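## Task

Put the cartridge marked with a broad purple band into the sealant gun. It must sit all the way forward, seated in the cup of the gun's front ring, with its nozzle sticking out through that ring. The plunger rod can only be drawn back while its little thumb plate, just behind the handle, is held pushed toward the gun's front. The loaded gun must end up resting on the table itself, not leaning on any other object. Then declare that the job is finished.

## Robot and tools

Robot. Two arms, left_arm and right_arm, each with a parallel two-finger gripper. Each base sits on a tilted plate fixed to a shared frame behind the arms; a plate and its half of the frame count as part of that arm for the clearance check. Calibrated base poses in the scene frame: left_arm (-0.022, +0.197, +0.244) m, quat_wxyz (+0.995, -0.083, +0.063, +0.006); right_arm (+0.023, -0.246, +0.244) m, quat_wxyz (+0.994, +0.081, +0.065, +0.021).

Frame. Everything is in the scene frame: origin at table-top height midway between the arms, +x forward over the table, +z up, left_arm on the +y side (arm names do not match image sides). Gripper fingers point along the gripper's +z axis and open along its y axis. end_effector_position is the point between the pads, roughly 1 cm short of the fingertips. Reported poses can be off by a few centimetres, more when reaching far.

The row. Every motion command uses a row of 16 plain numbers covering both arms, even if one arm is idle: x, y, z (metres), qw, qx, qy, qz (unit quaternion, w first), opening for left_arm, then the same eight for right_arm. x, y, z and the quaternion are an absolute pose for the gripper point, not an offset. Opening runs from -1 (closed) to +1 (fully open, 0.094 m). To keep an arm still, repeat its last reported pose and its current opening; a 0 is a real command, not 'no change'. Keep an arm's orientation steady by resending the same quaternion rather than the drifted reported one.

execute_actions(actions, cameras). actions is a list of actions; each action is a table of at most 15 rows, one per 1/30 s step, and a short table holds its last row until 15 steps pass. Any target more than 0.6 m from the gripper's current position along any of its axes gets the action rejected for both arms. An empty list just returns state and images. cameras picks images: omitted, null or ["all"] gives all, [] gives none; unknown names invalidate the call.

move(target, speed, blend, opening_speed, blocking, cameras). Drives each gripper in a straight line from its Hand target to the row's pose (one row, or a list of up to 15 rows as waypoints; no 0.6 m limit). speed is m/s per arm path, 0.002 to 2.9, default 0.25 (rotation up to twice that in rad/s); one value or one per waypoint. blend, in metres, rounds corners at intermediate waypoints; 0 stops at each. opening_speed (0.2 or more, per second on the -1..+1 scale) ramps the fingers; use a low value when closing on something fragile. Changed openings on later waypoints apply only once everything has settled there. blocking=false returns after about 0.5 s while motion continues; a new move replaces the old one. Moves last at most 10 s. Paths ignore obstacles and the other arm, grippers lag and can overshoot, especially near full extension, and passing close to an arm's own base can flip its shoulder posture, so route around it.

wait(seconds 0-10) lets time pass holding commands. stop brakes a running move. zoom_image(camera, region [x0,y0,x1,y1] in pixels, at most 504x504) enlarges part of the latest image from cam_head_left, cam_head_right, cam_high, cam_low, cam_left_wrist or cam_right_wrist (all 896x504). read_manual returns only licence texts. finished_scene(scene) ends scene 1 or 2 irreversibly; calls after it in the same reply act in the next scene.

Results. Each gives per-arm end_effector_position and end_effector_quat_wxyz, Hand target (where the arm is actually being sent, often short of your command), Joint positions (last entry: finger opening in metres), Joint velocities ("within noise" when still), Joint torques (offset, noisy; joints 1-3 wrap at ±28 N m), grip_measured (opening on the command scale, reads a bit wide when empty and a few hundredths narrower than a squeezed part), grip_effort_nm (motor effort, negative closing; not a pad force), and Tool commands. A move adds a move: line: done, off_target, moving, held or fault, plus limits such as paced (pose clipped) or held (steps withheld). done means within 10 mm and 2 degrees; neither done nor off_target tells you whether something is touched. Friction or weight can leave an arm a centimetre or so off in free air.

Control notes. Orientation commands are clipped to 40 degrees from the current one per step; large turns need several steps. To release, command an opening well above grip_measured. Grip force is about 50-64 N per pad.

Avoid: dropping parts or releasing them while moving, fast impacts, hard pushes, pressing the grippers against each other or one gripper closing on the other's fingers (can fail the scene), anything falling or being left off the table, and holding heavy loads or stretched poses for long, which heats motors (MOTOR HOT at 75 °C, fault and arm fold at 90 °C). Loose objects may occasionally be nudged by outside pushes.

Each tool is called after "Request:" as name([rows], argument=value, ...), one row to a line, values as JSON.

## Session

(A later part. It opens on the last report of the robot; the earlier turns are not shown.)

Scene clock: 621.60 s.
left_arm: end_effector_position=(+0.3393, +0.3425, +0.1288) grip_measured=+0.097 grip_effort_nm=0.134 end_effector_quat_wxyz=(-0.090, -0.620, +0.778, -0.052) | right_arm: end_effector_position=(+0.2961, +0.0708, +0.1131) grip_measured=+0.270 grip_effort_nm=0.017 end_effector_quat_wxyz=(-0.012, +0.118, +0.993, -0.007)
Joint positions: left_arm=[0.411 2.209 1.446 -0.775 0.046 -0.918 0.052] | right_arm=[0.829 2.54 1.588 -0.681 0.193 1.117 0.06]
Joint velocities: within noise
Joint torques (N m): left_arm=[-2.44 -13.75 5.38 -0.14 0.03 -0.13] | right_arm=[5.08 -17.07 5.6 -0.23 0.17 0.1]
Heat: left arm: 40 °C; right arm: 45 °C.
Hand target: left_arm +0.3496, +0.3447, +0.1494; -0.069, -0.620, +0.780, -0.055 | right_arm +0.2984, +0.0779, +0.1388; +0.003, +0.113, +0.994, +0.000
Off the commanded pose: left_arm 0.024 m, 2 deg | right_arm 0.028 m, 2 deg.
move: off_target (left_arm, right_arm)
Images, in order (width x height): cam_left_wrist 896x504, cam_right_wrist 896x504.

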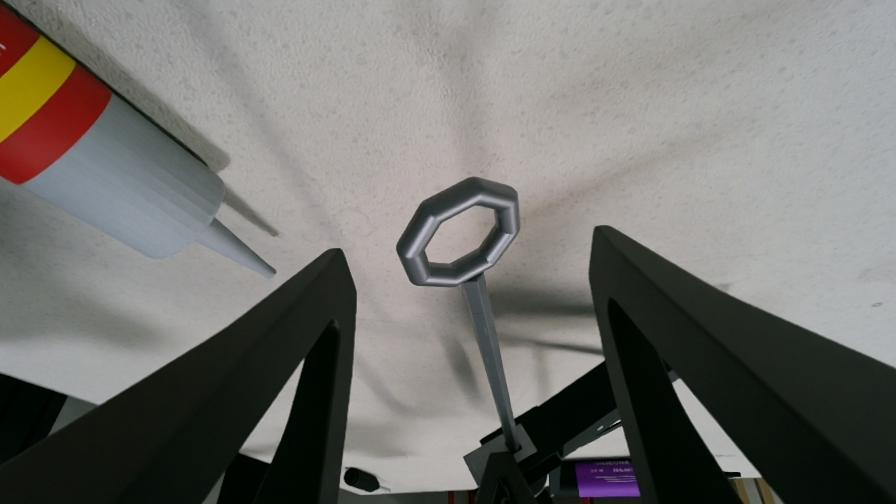

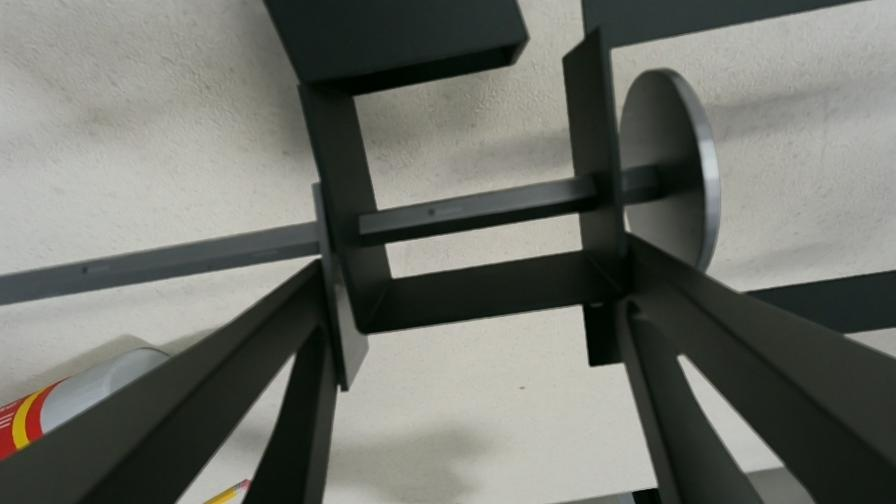

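Request:
move([
  [0.3500,0.3450,0.1500,0.0686,0.6206,-0.7803,0.0544,0.1,0.2985,0.0800,0.0500,0.003,0.1132,0.9936,0.0,0.27],
  [0.3500,0.3450,0.1500,0.0686,0.6206,-0.7803,0.0544,0.1,0.2985,0.0800,0.0180,0.003,0.1132,0.9936,0.0,0.27],
], speed=[0.06,0.03])

Request:
zoom_image(camera="cam_low", region=[460, 220, 620, 320])

Scene clock: 628.67 s.
left_arm: end_effector_position=(+0.3392, +0.3424, +0.1288) grip_measured=+0.097 grip_effort_nm=0.134 end_effector_quat_wxyz=(-0.090, -0.620, +0.778, -0.052) | right_arm: end_effector_position=(+0.2842, +0.0721, +0.0314) grip_measured=+0.271 grip_effort_nm=-0.022 end_effector_quat_wxyz=(-0.017, +0.108, +0.994, -0.019)
Joint positions: left_arm=[0.411 2.209 1.446 -0.776 0.046 -0.918 0.052] | right_arm=[0.814 2.763 1.64 -0.532 0.198 1.086 0.06]
Joint velocities: within noise
Joint torques (N m): left_arm=[-2.45 -13.59 5.35 -0.13 0.02 -0.1] | right_arm=[1.52 -9.37 6.15 0.88 0.12 -0.15]
Heat: left arm: 40 °C; right arm: 50 °C.
Hand target: left_arm +0.3496, +0.3447, +0.1494; -0.069, -0.620, +0.780, -0.055 | right_arm +0.2980, +0.0790, +0.0195; +0.003, +0.113, +0.994, -0.001
Off the commanded pose: left_arm 0.024 m, 3 deg | right_arm 0.021 m, 3 deg.
move: off_target (left_arm, right_arm)

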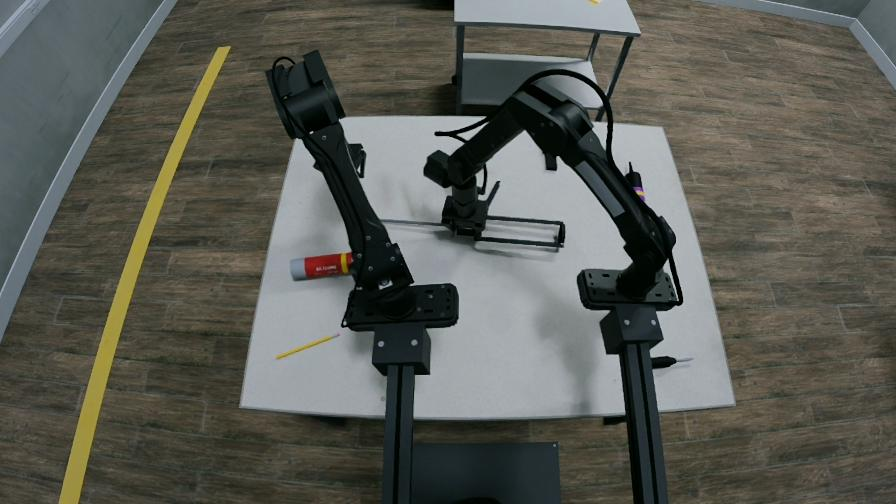

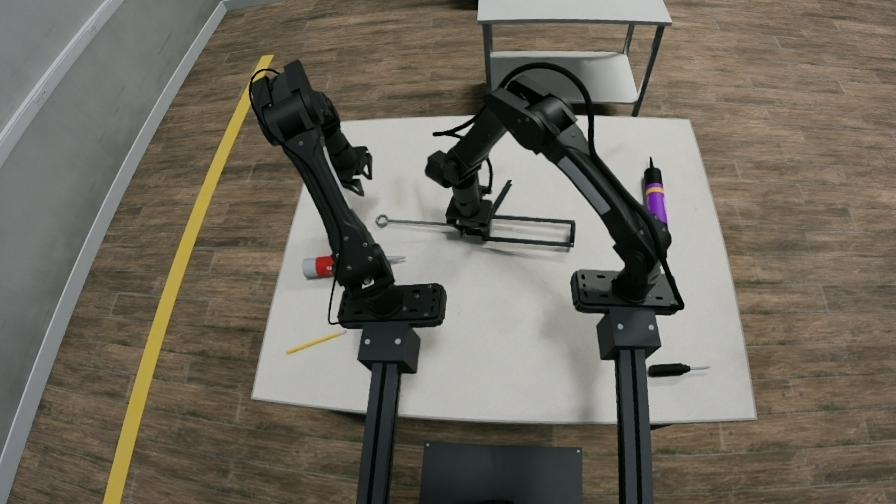

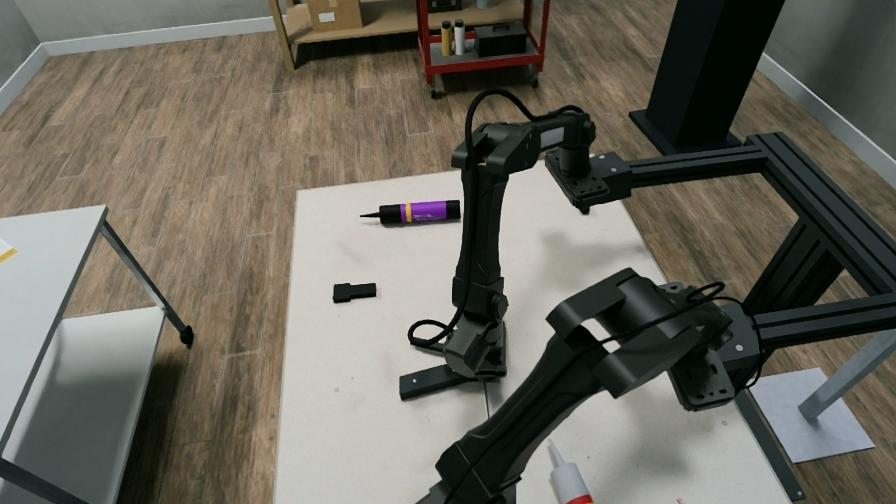

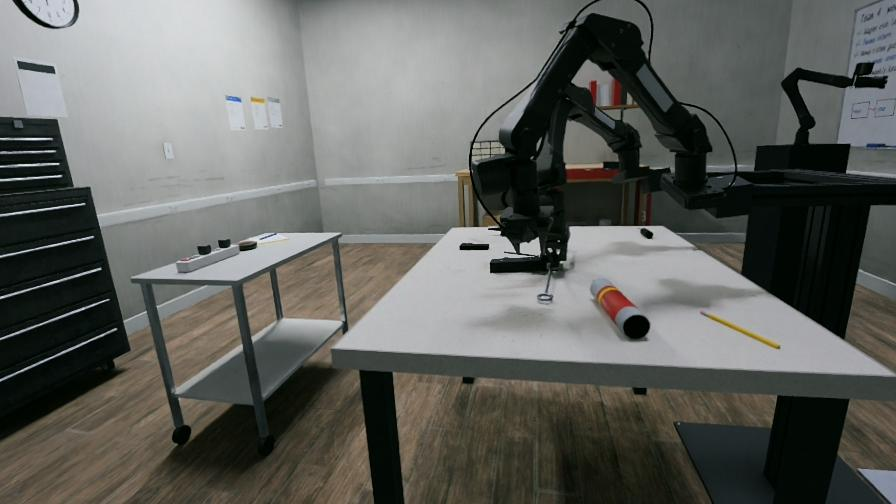

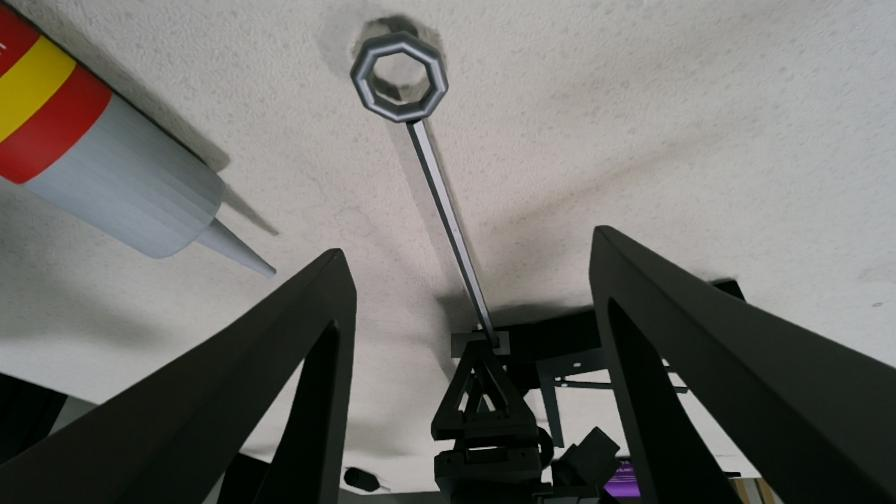

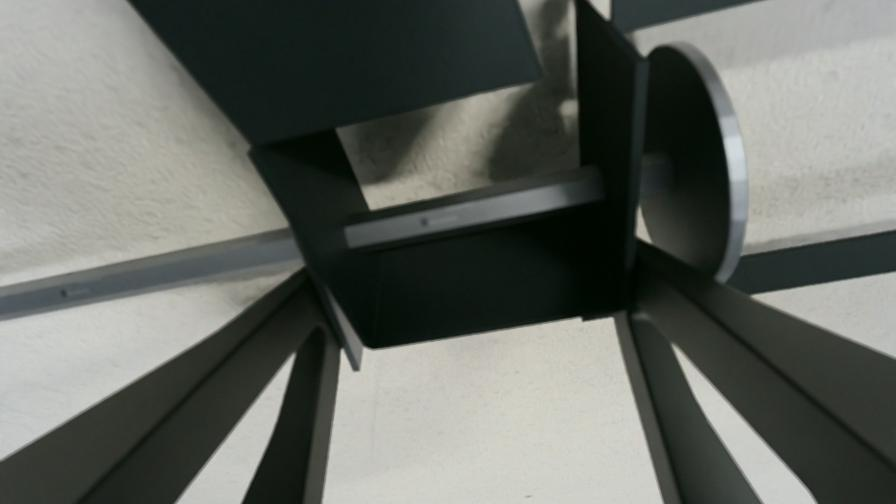

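Scaled by 3.150 from the camera's 896x504 image, which has a finer 1280x720 frame.

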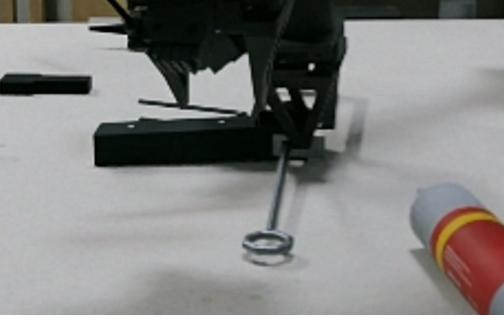

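Request:
move([
  [0.3500,0.3450,0.1500,0.0686,0.6206,-0.7803,0.0544,0.1,0.2980,0.0830,0.0190,0.003,0.1132,0.9936,0.0,0.48],
  [0.3500,0.3450,0.1500,0.0686,0.6206,-0.7803,0.0544,0.1,0.2980,0.0900,0.0190,0.003,0.1132,0.9936,0.0,0.48],
], speed=0.03, opening_speed=0.5, cameras=["cam_right_wrist"])

Scene clock: 633.10 s.
left_arm: end_effector_position=(+0.3392, +0.3424, +0.1288) grip_measured=+0.097 grip_effort_nm=0.139 end_effector_quat_wxyz=(-0.090, -0.620, +0.778, -0.052) | right_arm: end_effector_position=(+0.2895, +0.0803, +0.0241) grip_measured=+0.477 grip_effort_nm=0.159 end_effector_quat_wxyz=(-0.014, +0.105, +0.994, -0.013)
Joint positions: left_arm=[0.411 2.209 1.446 -0.776 0.046 -0.918 0.052] | right_arm=[0.813 2.801 1.688 -0.528 0.198 1.077 0.069]
Joint velocities: within noise
Joint torques (N m): left_arm=[-2.4 -13.72 5.35 -0.15 -0.02 -0.12] | right_arm=[3.02 -10.55 6.61 0.54 0.14 0.12]
Heat: left arm: 40 °C; right arm: 49 °C.
Hand target: left_arm +0.3497, +0.3447, +0.1494; -0.069, -0.620, +0.780, -0.055 | right_arm +0.2977, +0.0896, +0.0196; +0.003, +0.113, +0.994, +0.000
Off the commanded pose: left_arm 0.024 m, 3 deg | right_arm 0.014 m, 3 deg.
move: off_target (left_arm, right_arm)
Images, in order (width x height): cam_right_wrist 896x504.

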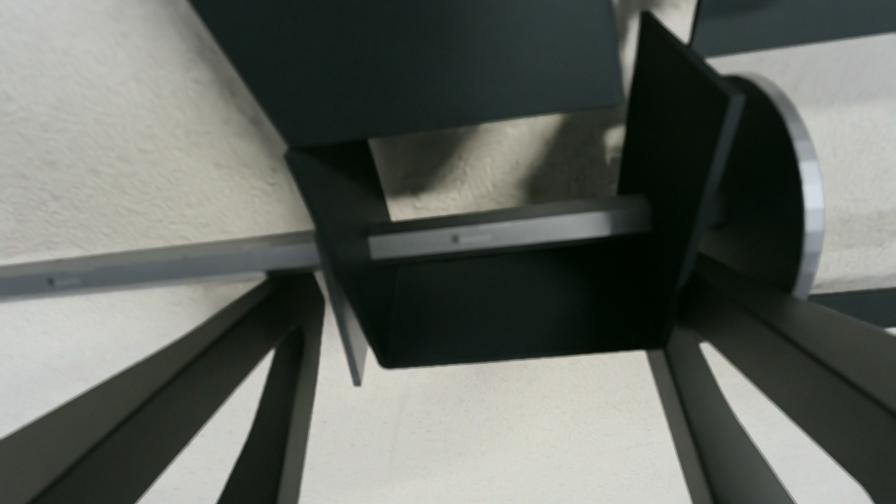

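Request:
move([
  [0.3500,0.3450,0.1500,0.0686,0.6206,-0.7803,0.0544,0.1,0.3000,0.0885,0.0280,0.003,0.1132,0.9936,0.0,0.48],
  [0.3500,0.3450,0.1500,0.0686,0.6206,-0.7803,0.0544,0.1,0.3000,0.0885,0.0600,0.003,0.1132,0.9936,0.0,0.48],
], speed=0.04, cameras=["cam_right_wrist","cam_low"])

Scene clock: 638.10 s.
left_arm: end_effector_position=(+0.3392, +0.3424, +0.1288) grip_measured=+0.097 grip_effort_nm=0.134 end_effector_quat_wxyz=(-0.090, -0.620, +0.778, -0.052) | right_arm: end_effector_position=(+0.2937, +0.0798, +0.0408) grip_measured=+0.477 grip_effort_nm=0.159 end_effector_quat_wxyz=(-0.012, +0.113, +0.994, -0.011)
Joint positions: left_arm=[0.411 2.209 1.446 -0.776 0.046 -0.918 0.052] | right_arm=[0.813 2.754 1.675 -0.557 0.198 1.091 0.069]
Joint velocities: within noise
Joint torques (N m): left_arm=[-2.48 -13.82 5.55 -0.11 -0.02 -0.09] | right_arm=[4.22 -16.4 4.12 0.09 0.11 0.12]
Heat: left arm: 41 °C; right arm: 48 °C.
Hand target: left_arm +0.3496, +0.3447, +0.1494; -0.069, -0.620, +0.780, -0.055 | right_arm +0.2998, +0.0885, +0.0596; +0.003, +0.113, +0.994, +0.000
Off the commanded pose: left_arm 0.024 m, 3 deg | right_arm 0.022 m, 2 deg.
move: off_target (left_arm, right_arm)
Images, in order (width x height): cam_low 896x504, cam_right_wrist 896x504.

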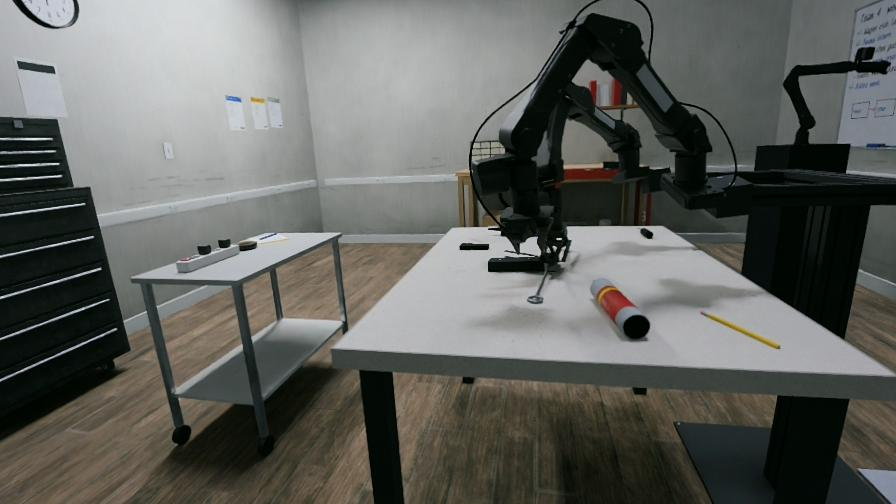

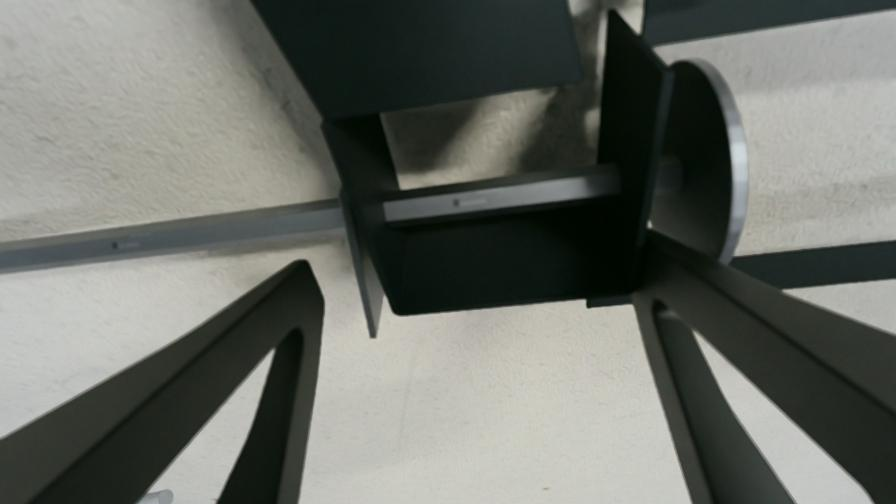

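Request:
move([
  [0.3500,0.3450,0.1500,0.0686,0.6206,-0.7803,0.0544,0.1,0.2980,0.0885,0.0190,0.003,0.1132,0.9936,0.0,0.48],
  [0.3500,0.3450,0.1500,0.0686,0.6206,-0.7803,0.0544,0.1,0.2980,0.0830,0.0190,0.003,0.1132,0.9936,0.0,0.56],
], speed=0.04, opening_speed=0.3, cameras=["cam_right_wrist","cam_low"])

Scene clock: 644.93 s.
left_arm: end_effector_position=(+0.3392, +0.3424, +0.1288) grip_measured=+0.097 grip_effort_nm=0.139 end_effector_quat_wxyz=(-0.090, -0.620, +0.778, -0.052) | right_arm: end_effector_position=(+0.2903, +0.0814, +0.0248) grip_measured=+0.557 grip_effort_nm=0.168 end_effector_quat_wxyz=(-0.012, +0.107, +0.994, -0.009)
Joint positions: left_arm=[0.411 2.209 1.446 -0.776 0.046 -0.918 0.052] | right_arm=[0.813 2.796 1.682 -0.517 0.196 1.08 0.073]
Joint velocities: within noise
Joint torques (N m): left_arm=[-2.36 -13.76 5.39 -0.1 -0.02 -0.11] | right_arm=[2.17 -11.49 4.11 0.64 0.15 -0.01]
Heat: left arm: 41 °C; right arm: 51 °C.
Hand target: left_arm +0.3497, +0.3447, +0.1494; -0.069, -0.620, +0.780, -0.055 | right_arm +0.2979, +0.0828, +0.0194; +0.003, +0.113, +0.994, +0.000
Off the commanded pose: left_arm 0.024 m, 3 deg | right_arm 0.010 m, 2 deg.
move: off_target (left_arm); target 2's new opening was sent with right_arm's hand 0.011 m and 2 deg from that target
Images, in order (width x height): cam_low 896x504, cam_right_wrist 896x504.

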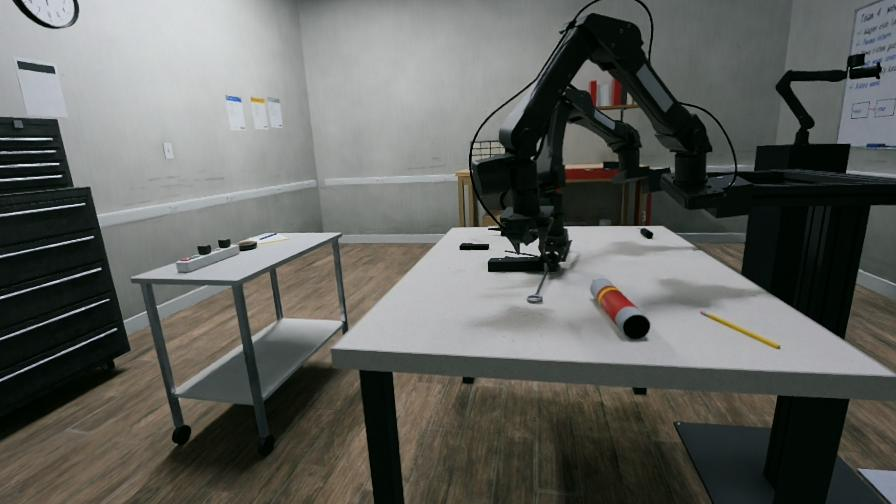

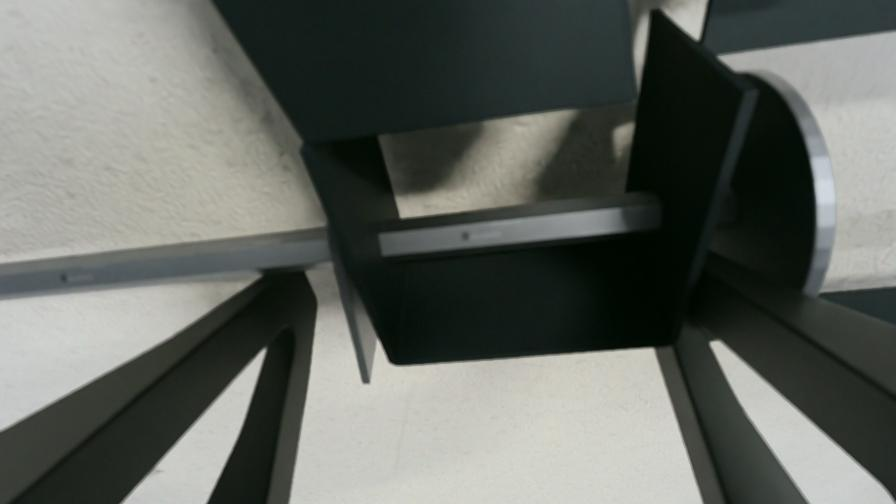

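Request:
move([
  [0.3500,0.3450,0.1500,0.0686,0.6206,-0.7803,0.0544,0.1,0.2980,0.0820,0.0190,0.003,0.1132,0.9936,0.0,0.53],
  [0.3500,0.3450,0.1500,0.0686,0.6206,-0.7803,0.0544,0.1,0.2990,0.0820,0.0400,0.003,0.1132,0.9936,0.0,0.53],
], speed=0.04, opening_speed=0.3, cameras=["cam_right_wrist","cam_low"])

Request:
zoom_image(camera="cam_low", region=[460, 220, 620, 320])

Scene clock: 650.90 s.
left_arm: end_effector_position=(+0.3392, +0.3424, +0.1288) grip_measured=+0.097 grip_effort_nm=0.134 end_effector_quat_wxyz=(-0.090, -0.620, +0.778, -0.052) | right_arm: end_effector_position=(+0.2893, +0.0802, +0.0250) grip_measured=+0.533 grip_effort_nm=-0.110 end_effector_quat_wxyz=(-0.010, +0.106, +0.994, -0.006)
Joint positions: left_arm=[0.411 2.209 1.446 -0.776 0.046 -0.918 0.052] | right_arm=[0.813 2.788 1.662 -0.5 0.196 1.077 0.072]
Joint velocities: within noise
Joint torques (N m): left_arm=[-2.43 -13.74 5.3 -0.13 0 -0.1] | right_arm=[2.76 -16.01 3.52 0.11 0.16 0.08]
Heat: left arm: 41 °C; right arm: 51 °C.
Hand target: left_arm +0.3497, +0.3447, +0.1494; -0.069, -0.620, +0.780, -0.055 | right_arm +0.2989, +0.0820, +0.0396; +0.003, +0.113, +0.994, +0.000
Off the commanded pose: left_arm 0.024 m, 3 deg | right_arm 0.018 m, 2 deg.
move: off_target (left_arm, right_arm)
Images, in order (width x height): cam_low 896x504, cam_right_wrist 896x504.

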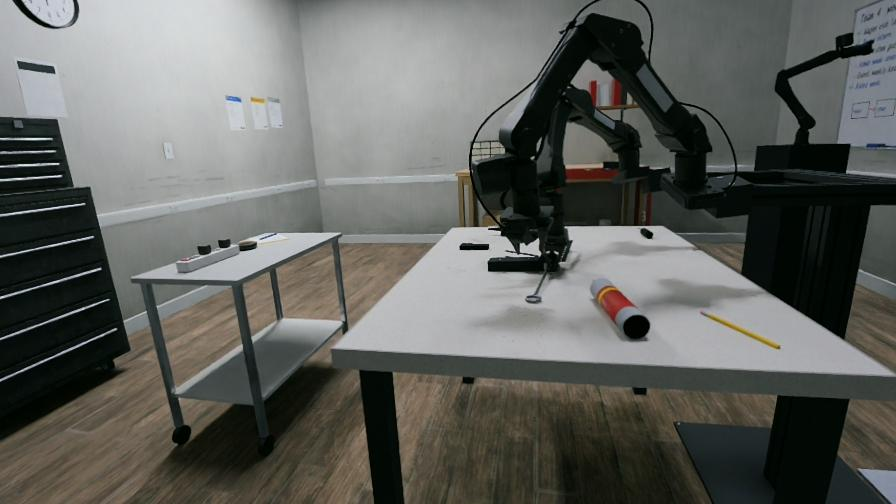

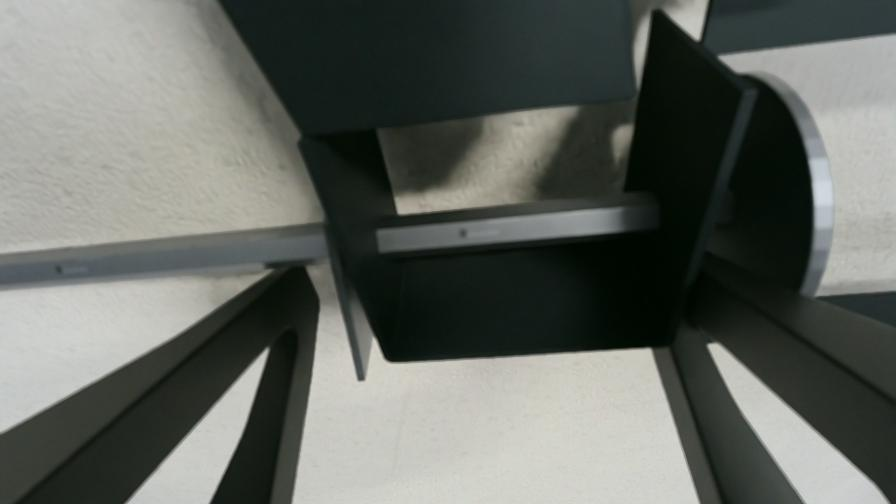

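Scaled by 3.150 from the camera's 896x504 image, which has a finer 1280x720 frame.

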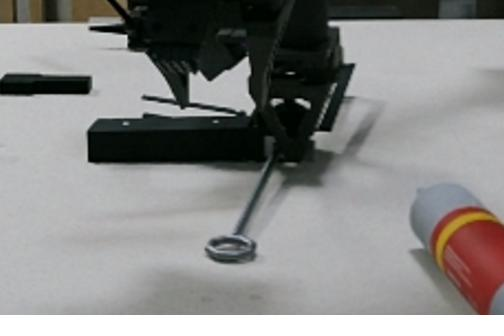

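Request:
execute_actions(actions=[], cameras=["cam_left_wrist"])

Scene clock: 656.50 s.
left_arm: end_effector_position=(+0.3392, +0.3424, +0.1288) grip_measured=+0.097 grip_effort_nm=0.134 end_effector_quat_wxyz=(-0.090, -0.620, +0.778, -0.052) | right_arm: end_effector_position=(+0.2892, +0.0802, +0.0249) grip_measured=+0.533 grip_effort_nm=-0.110 end_effector_quat_wxyz=(-0.010, +0.106, +0.994, -0.006)
Joint positions: left_arm=[0.411 2.209 1.446 -0.776 0.046 -0.918 0.052] | right_arm=[0.813 2.788 1.662 -0.5 0.196 1.077 0.072]
Joint velocities: within noise
Joint torques (N m): left_arm=[-2.52 -13.68 5.41 -0.19 0.01 -0.11] | right_arm=[2.8 -15.94 3.45 0.12 0.14 0.09]
Heat: left arm: 41 °C; right arm: 53 °C.
Hand target: left_arm +0.3497, +0.3447, +0.1494; -0.069, -0.620, +0.780, -0.055 | right_arm +0.2988, +0.0820, +0.0395; +0.003, +0.113, +0.994, +0.000
Tool commands: left_gripper/opening=+0.1 right_gripper/opening=+0.53
Off the commanded pose: left_arm 0.024 m, 3 deg | right_arm 0.018 m, 2 deg.
Images, in order (width x height): cam_left_wrist 896x504.

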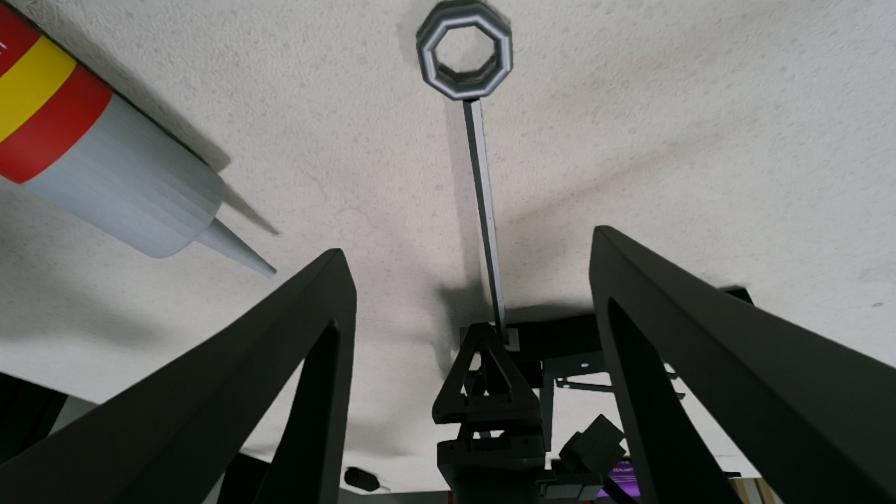

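Request:
move([
  [0.3450,0.3410,0.0500,0.0686,0.6206,-0.7803,0.0544,0.1,0.2980,0.0830,0.0200,0.003,0.1132,0.9936,0.0,0.52],
  [0.3440,0.3400,0.0090,0.0686,0.6206,-0.7803,0.0544,0.1,0.2980,0.0830,0.0200,0.003,0.1132,0.9936,0.0,0.52],
], speed=0.08, cameras=["cam_left_wrist","cam_right_wrist"])

Scene clock: 662.07 s.
left_arm: end_effector_position=(+0.3423, +0.3359, +0.0172) grip_measured=+0.097 grip_effort_nm=0.139 end_effector_quat_wxyz=(-0.073, -0.622, +0.778, -0.056) | right_arm: end_effector_position=(+0.2894, +0.0804, +0.0249) grip_measured=+0.523 grip_effort_nm=-0.120 end_effector_quat_wxyz=(-0.010, +0.106, +0.994, -0.006)
Joint positions: left_arm=[0.42 2.503 1.462 -0.461 0.046 -0.911 0.052] | right_arm=[0.813 2.788 1.662 -0.499 0.196 1.076 0.072]
Joint velocities: within noise
Joint torques (N m): left_arm=[-0.76 -8.18 5.22 0.21 -0.03 0.16] | right_arm=[2.19 -10.99 5.52 0.46 0.15 0.03]
Heat: left arm: 41 °C; right arm: 54 °C.
Hand target: left_arm +0.3439, +0.3400, +0.0093; -0.068, -0.620, +0.780, -0.054 | right_arm +0.2978, +0.0828, +0.0202; +0.003, +0.113, +0.994, +0.000
Off the commanded pose: left_arm 0.009 m, 1 deg | right_arm 0.010 m, 2 deg.
move: done
Images, in order (width x height): cam_left_wrist 896x504, cam_right_wrist 896x504.

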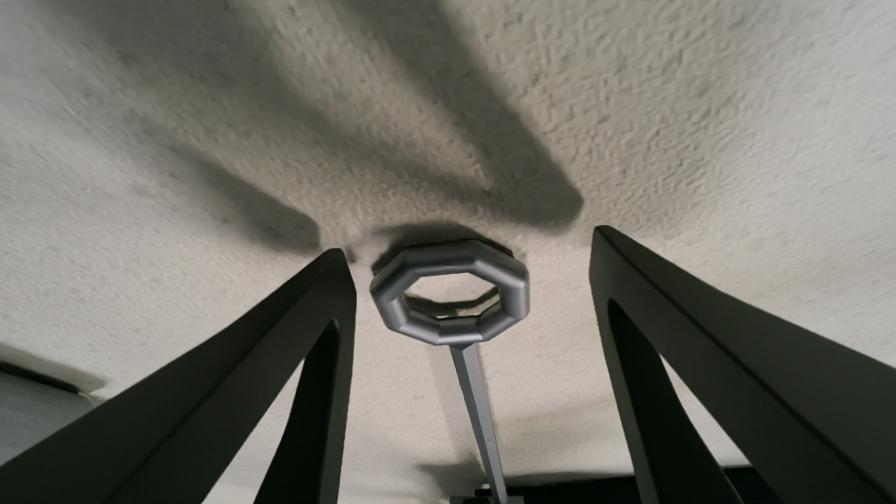

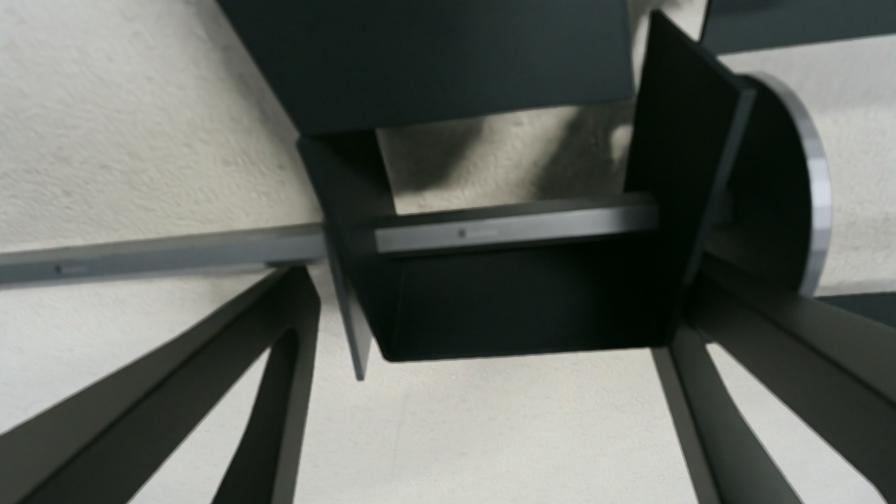

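Request:
move([
  [0.3400,0.3400,0.0000,0.0686,0.6206,-0.7803,0.0544,0.1,0.2980,0.0830,0.0200,0.003,0.1132,0.9936,0.0,0.52],
], speed=0.03, cameras=["cam_left_wrist","cam_low"])

Request:
zoom_image(camera="cam_low", region=[460, 220, 620, 320])

Scene clock: 667.80 s.
left_arm: end_effector_position=(+0.3424, +0.3381, +0.0126) grip_measured=+0.097 grip_effort_nm=0.129 end_effector_quat_wxyz=(-0.069, -0.622, +0.778, -0.057) | right_arm: end_effector_position=(+0.2894, +0.0804, +0.0249) grip_measured=+0.523 grip_effort_nm=-0.115 end_effector_quat_wxyz=(-0.010, +0.106, +0.994, -0.006)
Joint positions: left_arm=[0.426 2.514 1.462 -0.442 0.046 -0.905 0.052] | right_arm=[0.813 2.788 1.662 -0.499 0.196 1.076 0.072]
Joint velocities: within noise
Joint torques (N m): left_arm=[-0.69 -7.43 4.42 0.27 0 0.13] | right_arm=[2.18 -10.99 5.52 0.47 0.13 0.04]
Heat: left arm: 41 °C; right arm: 53 °C.
Hand target: left_arm +0.3397, +0.3398, +0.0005; -0.069, -0.620, +0.780, -0.054 | right_arm +0.2978, +0.0828, +0.0202; +0.003, +0.113, +0.994, +0.000
Off the commanded pose: left_arm 0.013 m, 0 deg | right_arm 0.010 m, 2 deg.
move: off_target (left_arm)
Images, in order (width x height): cam_low 896x504, cam_left_wrist 896x504.

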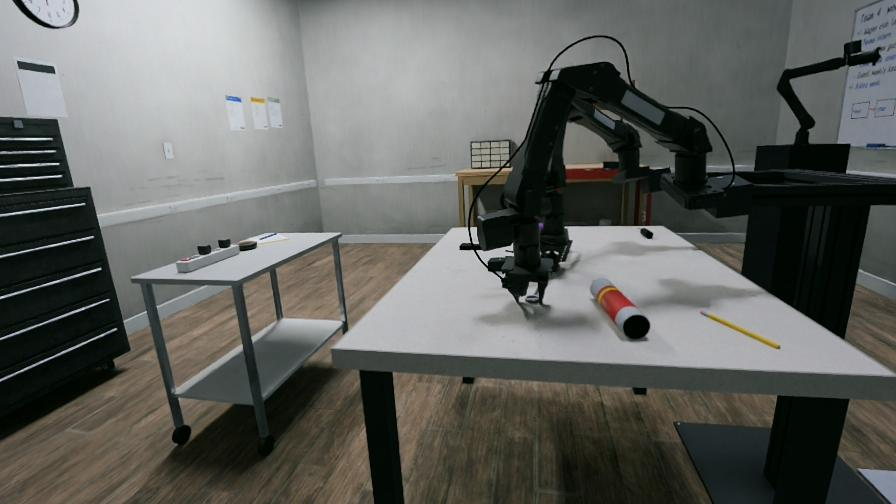

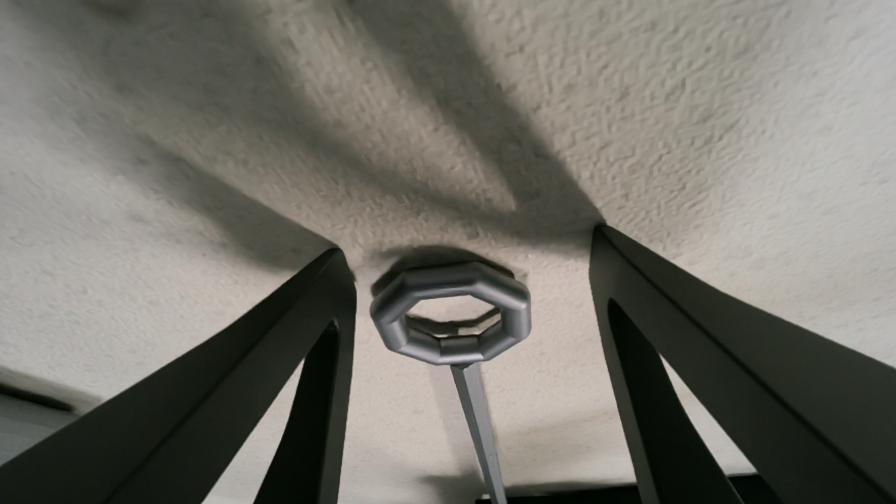

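Scaled by 3.150 from the camera's 896x504 image, which has a finer 1280x720 frame.

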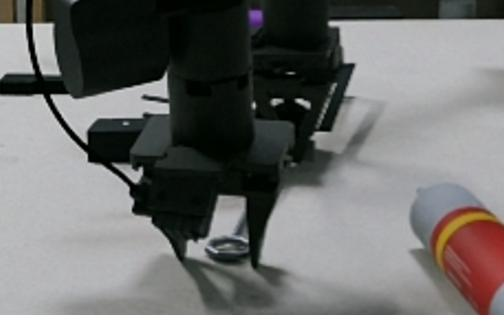

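Request:
move([
  [0.3340,0.3270,0.0050,0.0686,0.6206,-0.7803,0.0544,0.1,0.2980,0.0830,0.0200,0.003,0.1132,0.9936,0.0,0.52],
], speed=0.03, cameras=["cam_left_wrist"])

Scene clock: 672.83 s.
left_arm: end_effector_position=(+0.3412, +0.3367, +0.0116) grip_measured=+0.097 grip_effort_nm=0.134 end_effector_quat_wxyz=(-0.061, -0.622, +0.779, -0.056) | right_arm: end_effector_position=(+0.2894, +0.0804, +0.0249) grip_measured=+0.523 grip_effort_nm=-0.115 end_effector_quat_wxyz=(-0.010, +0.106, +0.994, -0.006)
Joint positions: left_arm=[0.422 2.506 1.433 -0.408 0.04 -0.908 0.052] | right_arm=[0.813 2.788 1.662 -0.499 0.196 1.076 0.072]
Joint velocities: within noise
Joint torques (N m): left_arm=[-2.51 -9.33 1.06 0.28 0.06 -0.07] | right_arm=[2.15 -10.99 5.56 0.47 0.14 0.02]
Heat: left arm: 40 °C; right arm: 53 °C.
Hand target: left_arm +0.3340, +0.3272, +0.0053; -0.069, -0.620, +0.780, -0.054 | right_arm +0.2978, +0.0828, +0.0202; +0.003, +0.113, +0.994, +0.000
Off the commanded pose: left_arm 0.014 m, 1 deg | right_arm 0.010 m, 2 deg.
move: off_target (left_arm)
Images, in order (width x height): cam_left_wrist 896x504.

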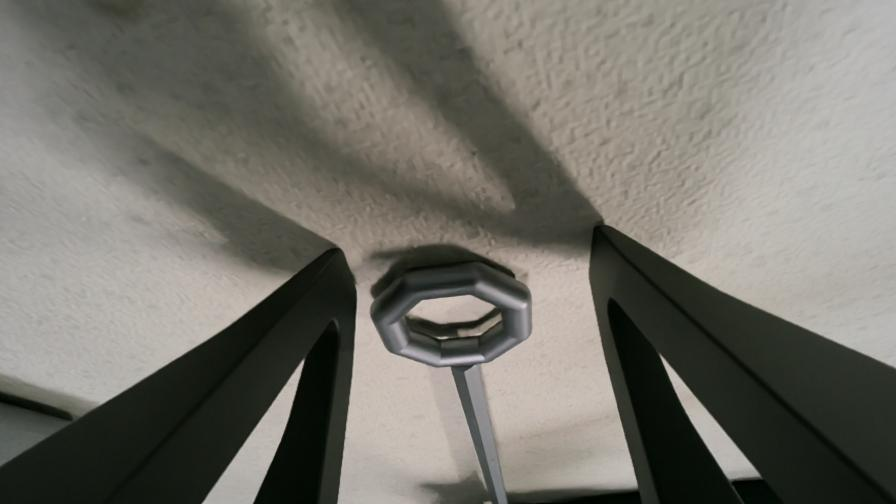

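Request:
move([
  [0.3400,0.3370,0.0300,0.0686,0.6206,-0.7803,0.0544,0.1,0.2980,0.0830,0.0200,0.003,0.1132,0.9936,0.0,0.52],
  [0.3380,0.3330,0.0300,0.0686,0.6206,-0.7803,0.0544,0.1,0.2980,0.0830,0.0200,0.003,0.1132,0.9936,0.0,0.52],
  [0.3380,0.3330,0.0070,0.0686,0.6206,-0.7803,0.0544,0.1,0.2980,0.0830,0.0200,0.003,0.1132,0.9936,0.0,0.52],
], speed=0.06, cameras=["cam_left_wrist"])

Scene clock: 677.53 s.
left_arm: end_effector_position=(+0.3338, +0.3332, +0.0128) grip_measured=+0.097 grip_effort_nm=0.134 end_effector_quat_wxyz=(-0.073, -0.621, +0.778, -0.054) | right_arm: end_effector_position=(+0.2894, +0.0804, +0.0249) grip_measured=+0.523 grip_effort_nm=-0.115 end_effector_quat_wxyz=(-0.010, +0.106, +0.994, -0.006)
Joint positions: left_arm=[0.422 2.5 1.42 -0.425 0.041 -0.908 0.052] | right_arm=[0.813 2.788 1.662 -0.499 0.196 1.076 0.072]
Joint velocities: within noise
Joint torques (N m): left_arm=[-1.78 -8.4 4.7 0.22 0.06 0.01] | right_arm=[2.24 -10.97 5.59 0.49 0.16 0.03]
Heat: left arm: 40 °C; right arm: 52 °C.
Hand target: left_arm +0.3379, +0.3330, +0.0072; -0.068, -0.620, +0.780, -0.054 | right_arm +0.2978, +0.0828, +0.0202; +0.003, +0.113, +0.994, +0.000
Off the commanded pose: left_arm 0.007 m, 1 deg | right_arm 0.010 m, 2 deg.
move: done
Images, in order (width x height): cam_left_wrist 896x504.

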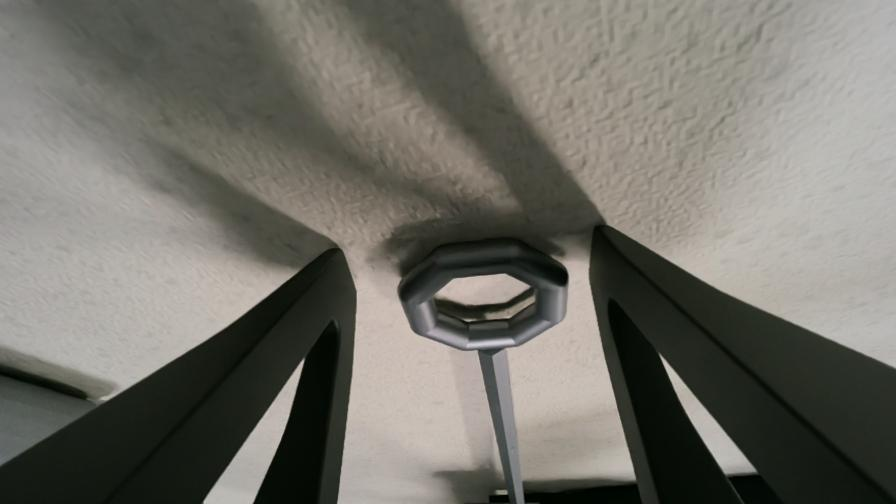

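Request:
move([
  [0.3380,0.3320,0.0070,0.0686,0.6206,-0.7803,0.0544,-0.38,0.2980,0.0830,0.0200,0.003,0.1132,0.9936,0.0,0.52],
], speed=0.03, opening_speed=0.6, cameras=["cam_left_wrist"])

Scene clock: 680.30 s.
left_arm: end_effector_position=(+0.3357, +0.3335, +0.0127) grip_measured=-0.274 grip_effort_nm=-1.013 end_effector_quat_wxyz=(-0.070, -0.621, +0.778, -0.056) | right_arm: end_effector_position=(+0.2894, +0.0804, +0.0249) grip_measured=+0.523 grip_effort_nm=-0.115 end_effector_quat_wxyz=(-0.010, +0.106, +0.994, -0.006)
Joint positions: left_arm=[0.422 2.5 1.42 -0.418 0.044 -0.908 0.034] | right_arm=[0.813 2.788 1.662 -0.499 0.196 1.076 0.072]
Joint velocities: within noise
Joint torques (N m): left_arm=[-1.76 -8.42 4.46 0.14 0.01 0] | right_arm=[2.22 -10.97 5.46 0.46 0.15 0.03]
Heat: left arm: 40 °C; right arm: 52 °C.
Hand target: left_arm +0.3380, +0.3320, +0.0071; -0.068, -0.620, +0.780, -0.054 | right_arm +0.2978, +0.0828, +0.0202; +0.003, +0.113, +0.994, +0.000
Off the commanded pose: left_arm 0.006 m, 0 deg | right_arm 0.010 m, 2 deg.
move: done
Images, in order (width x height): cam_left_wrist 896x504.

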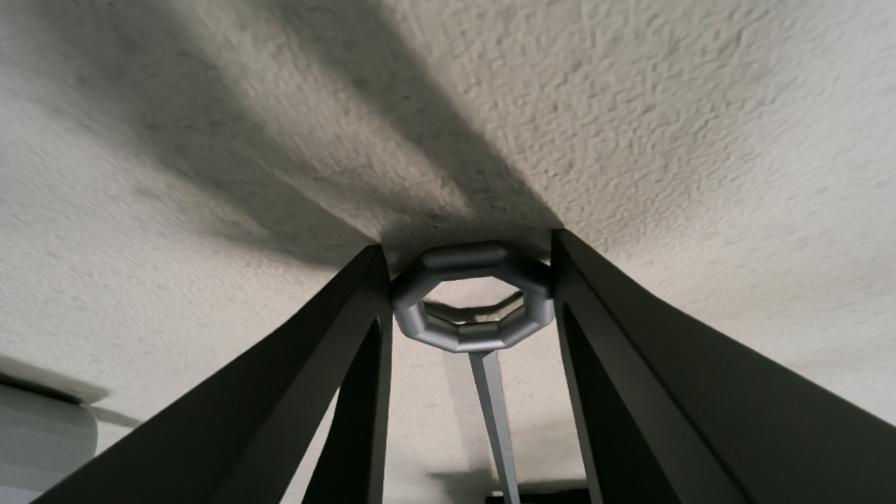

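Request:
move([
  [0.3340,0.3120,0.0090,0.0686,0.6206,-0.7803,0.0544,-0.38,0.2980,0.0840,0.0200,0.003,0.1132,0.9936,0.0,0.50],
], speed=0.03, opening_speed=0.6, cameras=["cam_left_wrist","cam_right_wrist"])

Scene clock: 683.27 s.
left_arm: end_effector_position=(+0.3350, +0.3311, +0.0116) grip_measured=-0.276 grip_effort_nm=-1.033 end_effector_quat_wxyz=(-0.059, -0.623, +0.779, -0.044) | right_arm: end_effector_position=(+0.2896, +0.0801, +0.0249) grip_measured=+0.503 grip_effort_nm=-0.134 end_effector_quat_wxyz=(-0.009, +0.106, +0.994, -0.007)
Joint positions: left_arm=[0.405 2.492 1.391 -0.381 0.015 -0.927 0.034] | right_arm=[0.813 2.788 1.662 -0.499 0.198 1.076 0.071]
Joint velocities: within noise
Joint torques (N m): left_arm=[-4.1 -9.52 1.26 0.24 0.24 -0.28] | right_arm=[2.28 -10.77 6.01 0.42 0.12 0.04]
Heat: left arm: 39 °C; right arm: 52 °C.
Hand target: left_arm +0.3336, +0.3125, +0.0092; -0.069, -0.620, +0.780, -0.054 | right_arm +0.2978, +0.0837, +0.0203; +0.003, +0.113, +0.994, +0.000
Off the commanded pose: left_arm 0.019 m, 2 deg | right_arm 0.010 m, 2 deg.
move: off_target (left_arm)
Images, in order (width x height): cam_left_wrist 896x504, cam_right_wrist 896x504.

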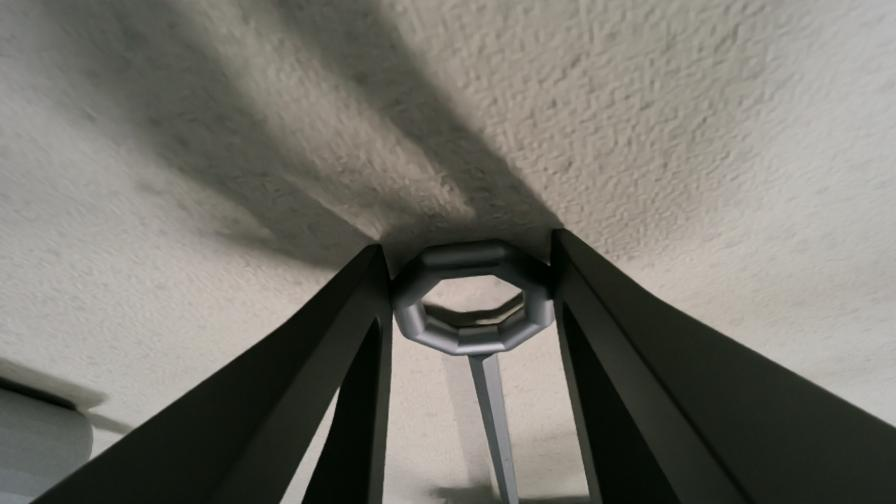

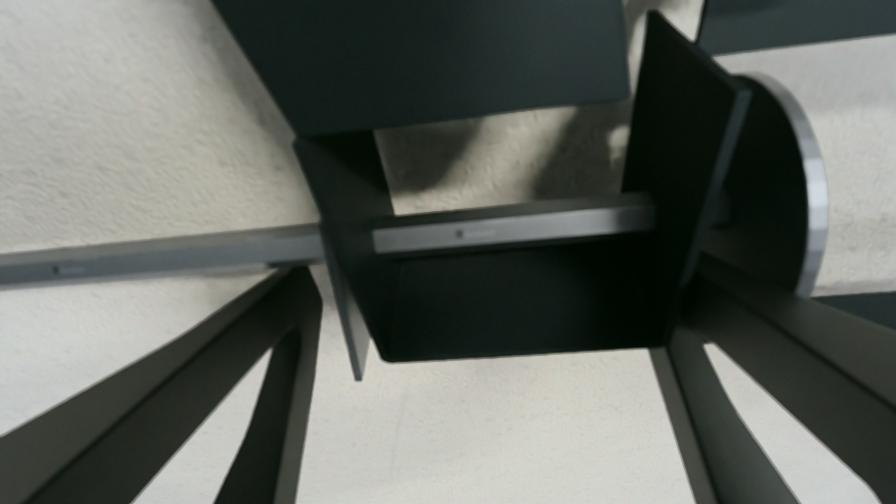

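Request:
move([
  [0.3310,0.3000,0.0100,0.0686,0.6206,-0.7803,0.0544,-0.38,0.2980,0.0840,0.0200,0.003,0.1132,0.9936,0.0,0.50],
], speed=0.03, opening_speed=0.6, cameras=["cam_left_wrist","cam_right_wrist"])

Scene clock: 686.50 s.
left_arm: end_effector_position=(+0.3349, +0.3278, +0.0116) grip_measured=-0.276 grip_effort_nm=-1.023 end_effector_quat_wxyz=(-0.046, -0.625, +0.779, -0.034) | right_arm: end_effector_position=(+0.2902, +0.0778, +0.0246) grip_measured=+0.503 grip_effort_nm=-0.134 end_effector_quat_wxyz=(-0.008, +0.106, +0.994, -0.010)
Joint positions: left_arm=[0.386 2.479 1.356 -0.339 -0.014 -0.95 0.034] | right_arm=[0.811 2.788 1.662 -0.504 0.204 1.076 0.071]
Joint velocities: within noise
Joint torques (N m): left_arm=[-4.49 -9.28 1.07 0.11 0.49 -0.32] | right_arm=[2.56 -10.84 6.02 0.5 0.08 0.06]
Heat: left arm: 40 °C; right arm: 52 °C.
Hand target: left_arm +0.3302, +0.3010, +0.0102; -0.069, -0.620, +0.780, -0.053 | right_arm +0.2978, +0.0838, +0.0204; +0.003, +0.113, +0.994, +0.000
Off the commanded pose: left_arm 0.028 m, 4 deg | right_arm 0.011 m, 2 deg.
move: off_target (left_arm, right_arm)
Images, in order (width x height): cam_left_wrist 896x504, cam_right_wrist 896x504.

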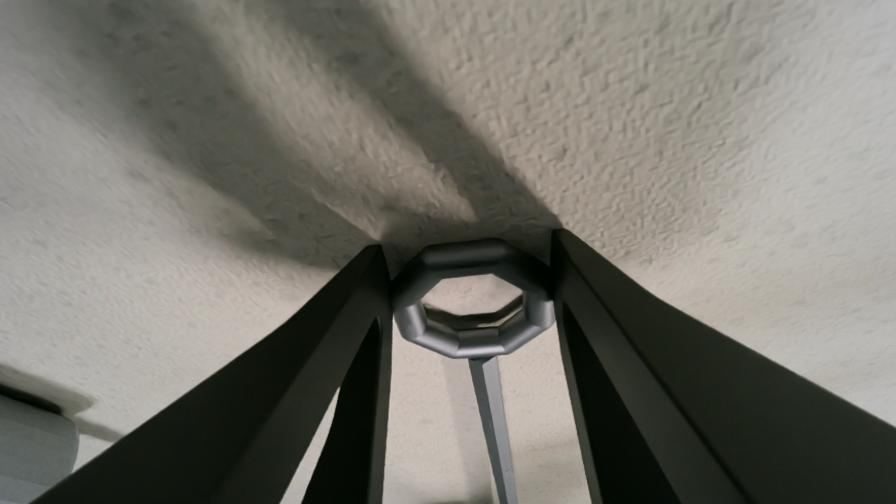

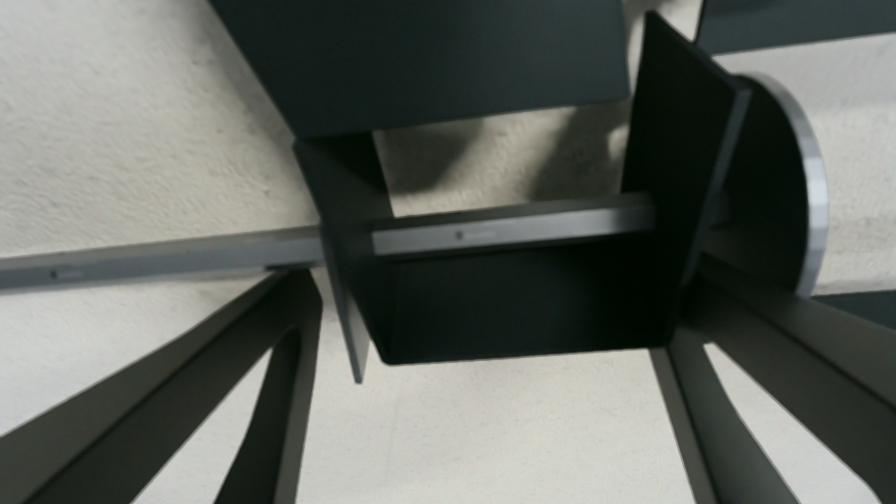

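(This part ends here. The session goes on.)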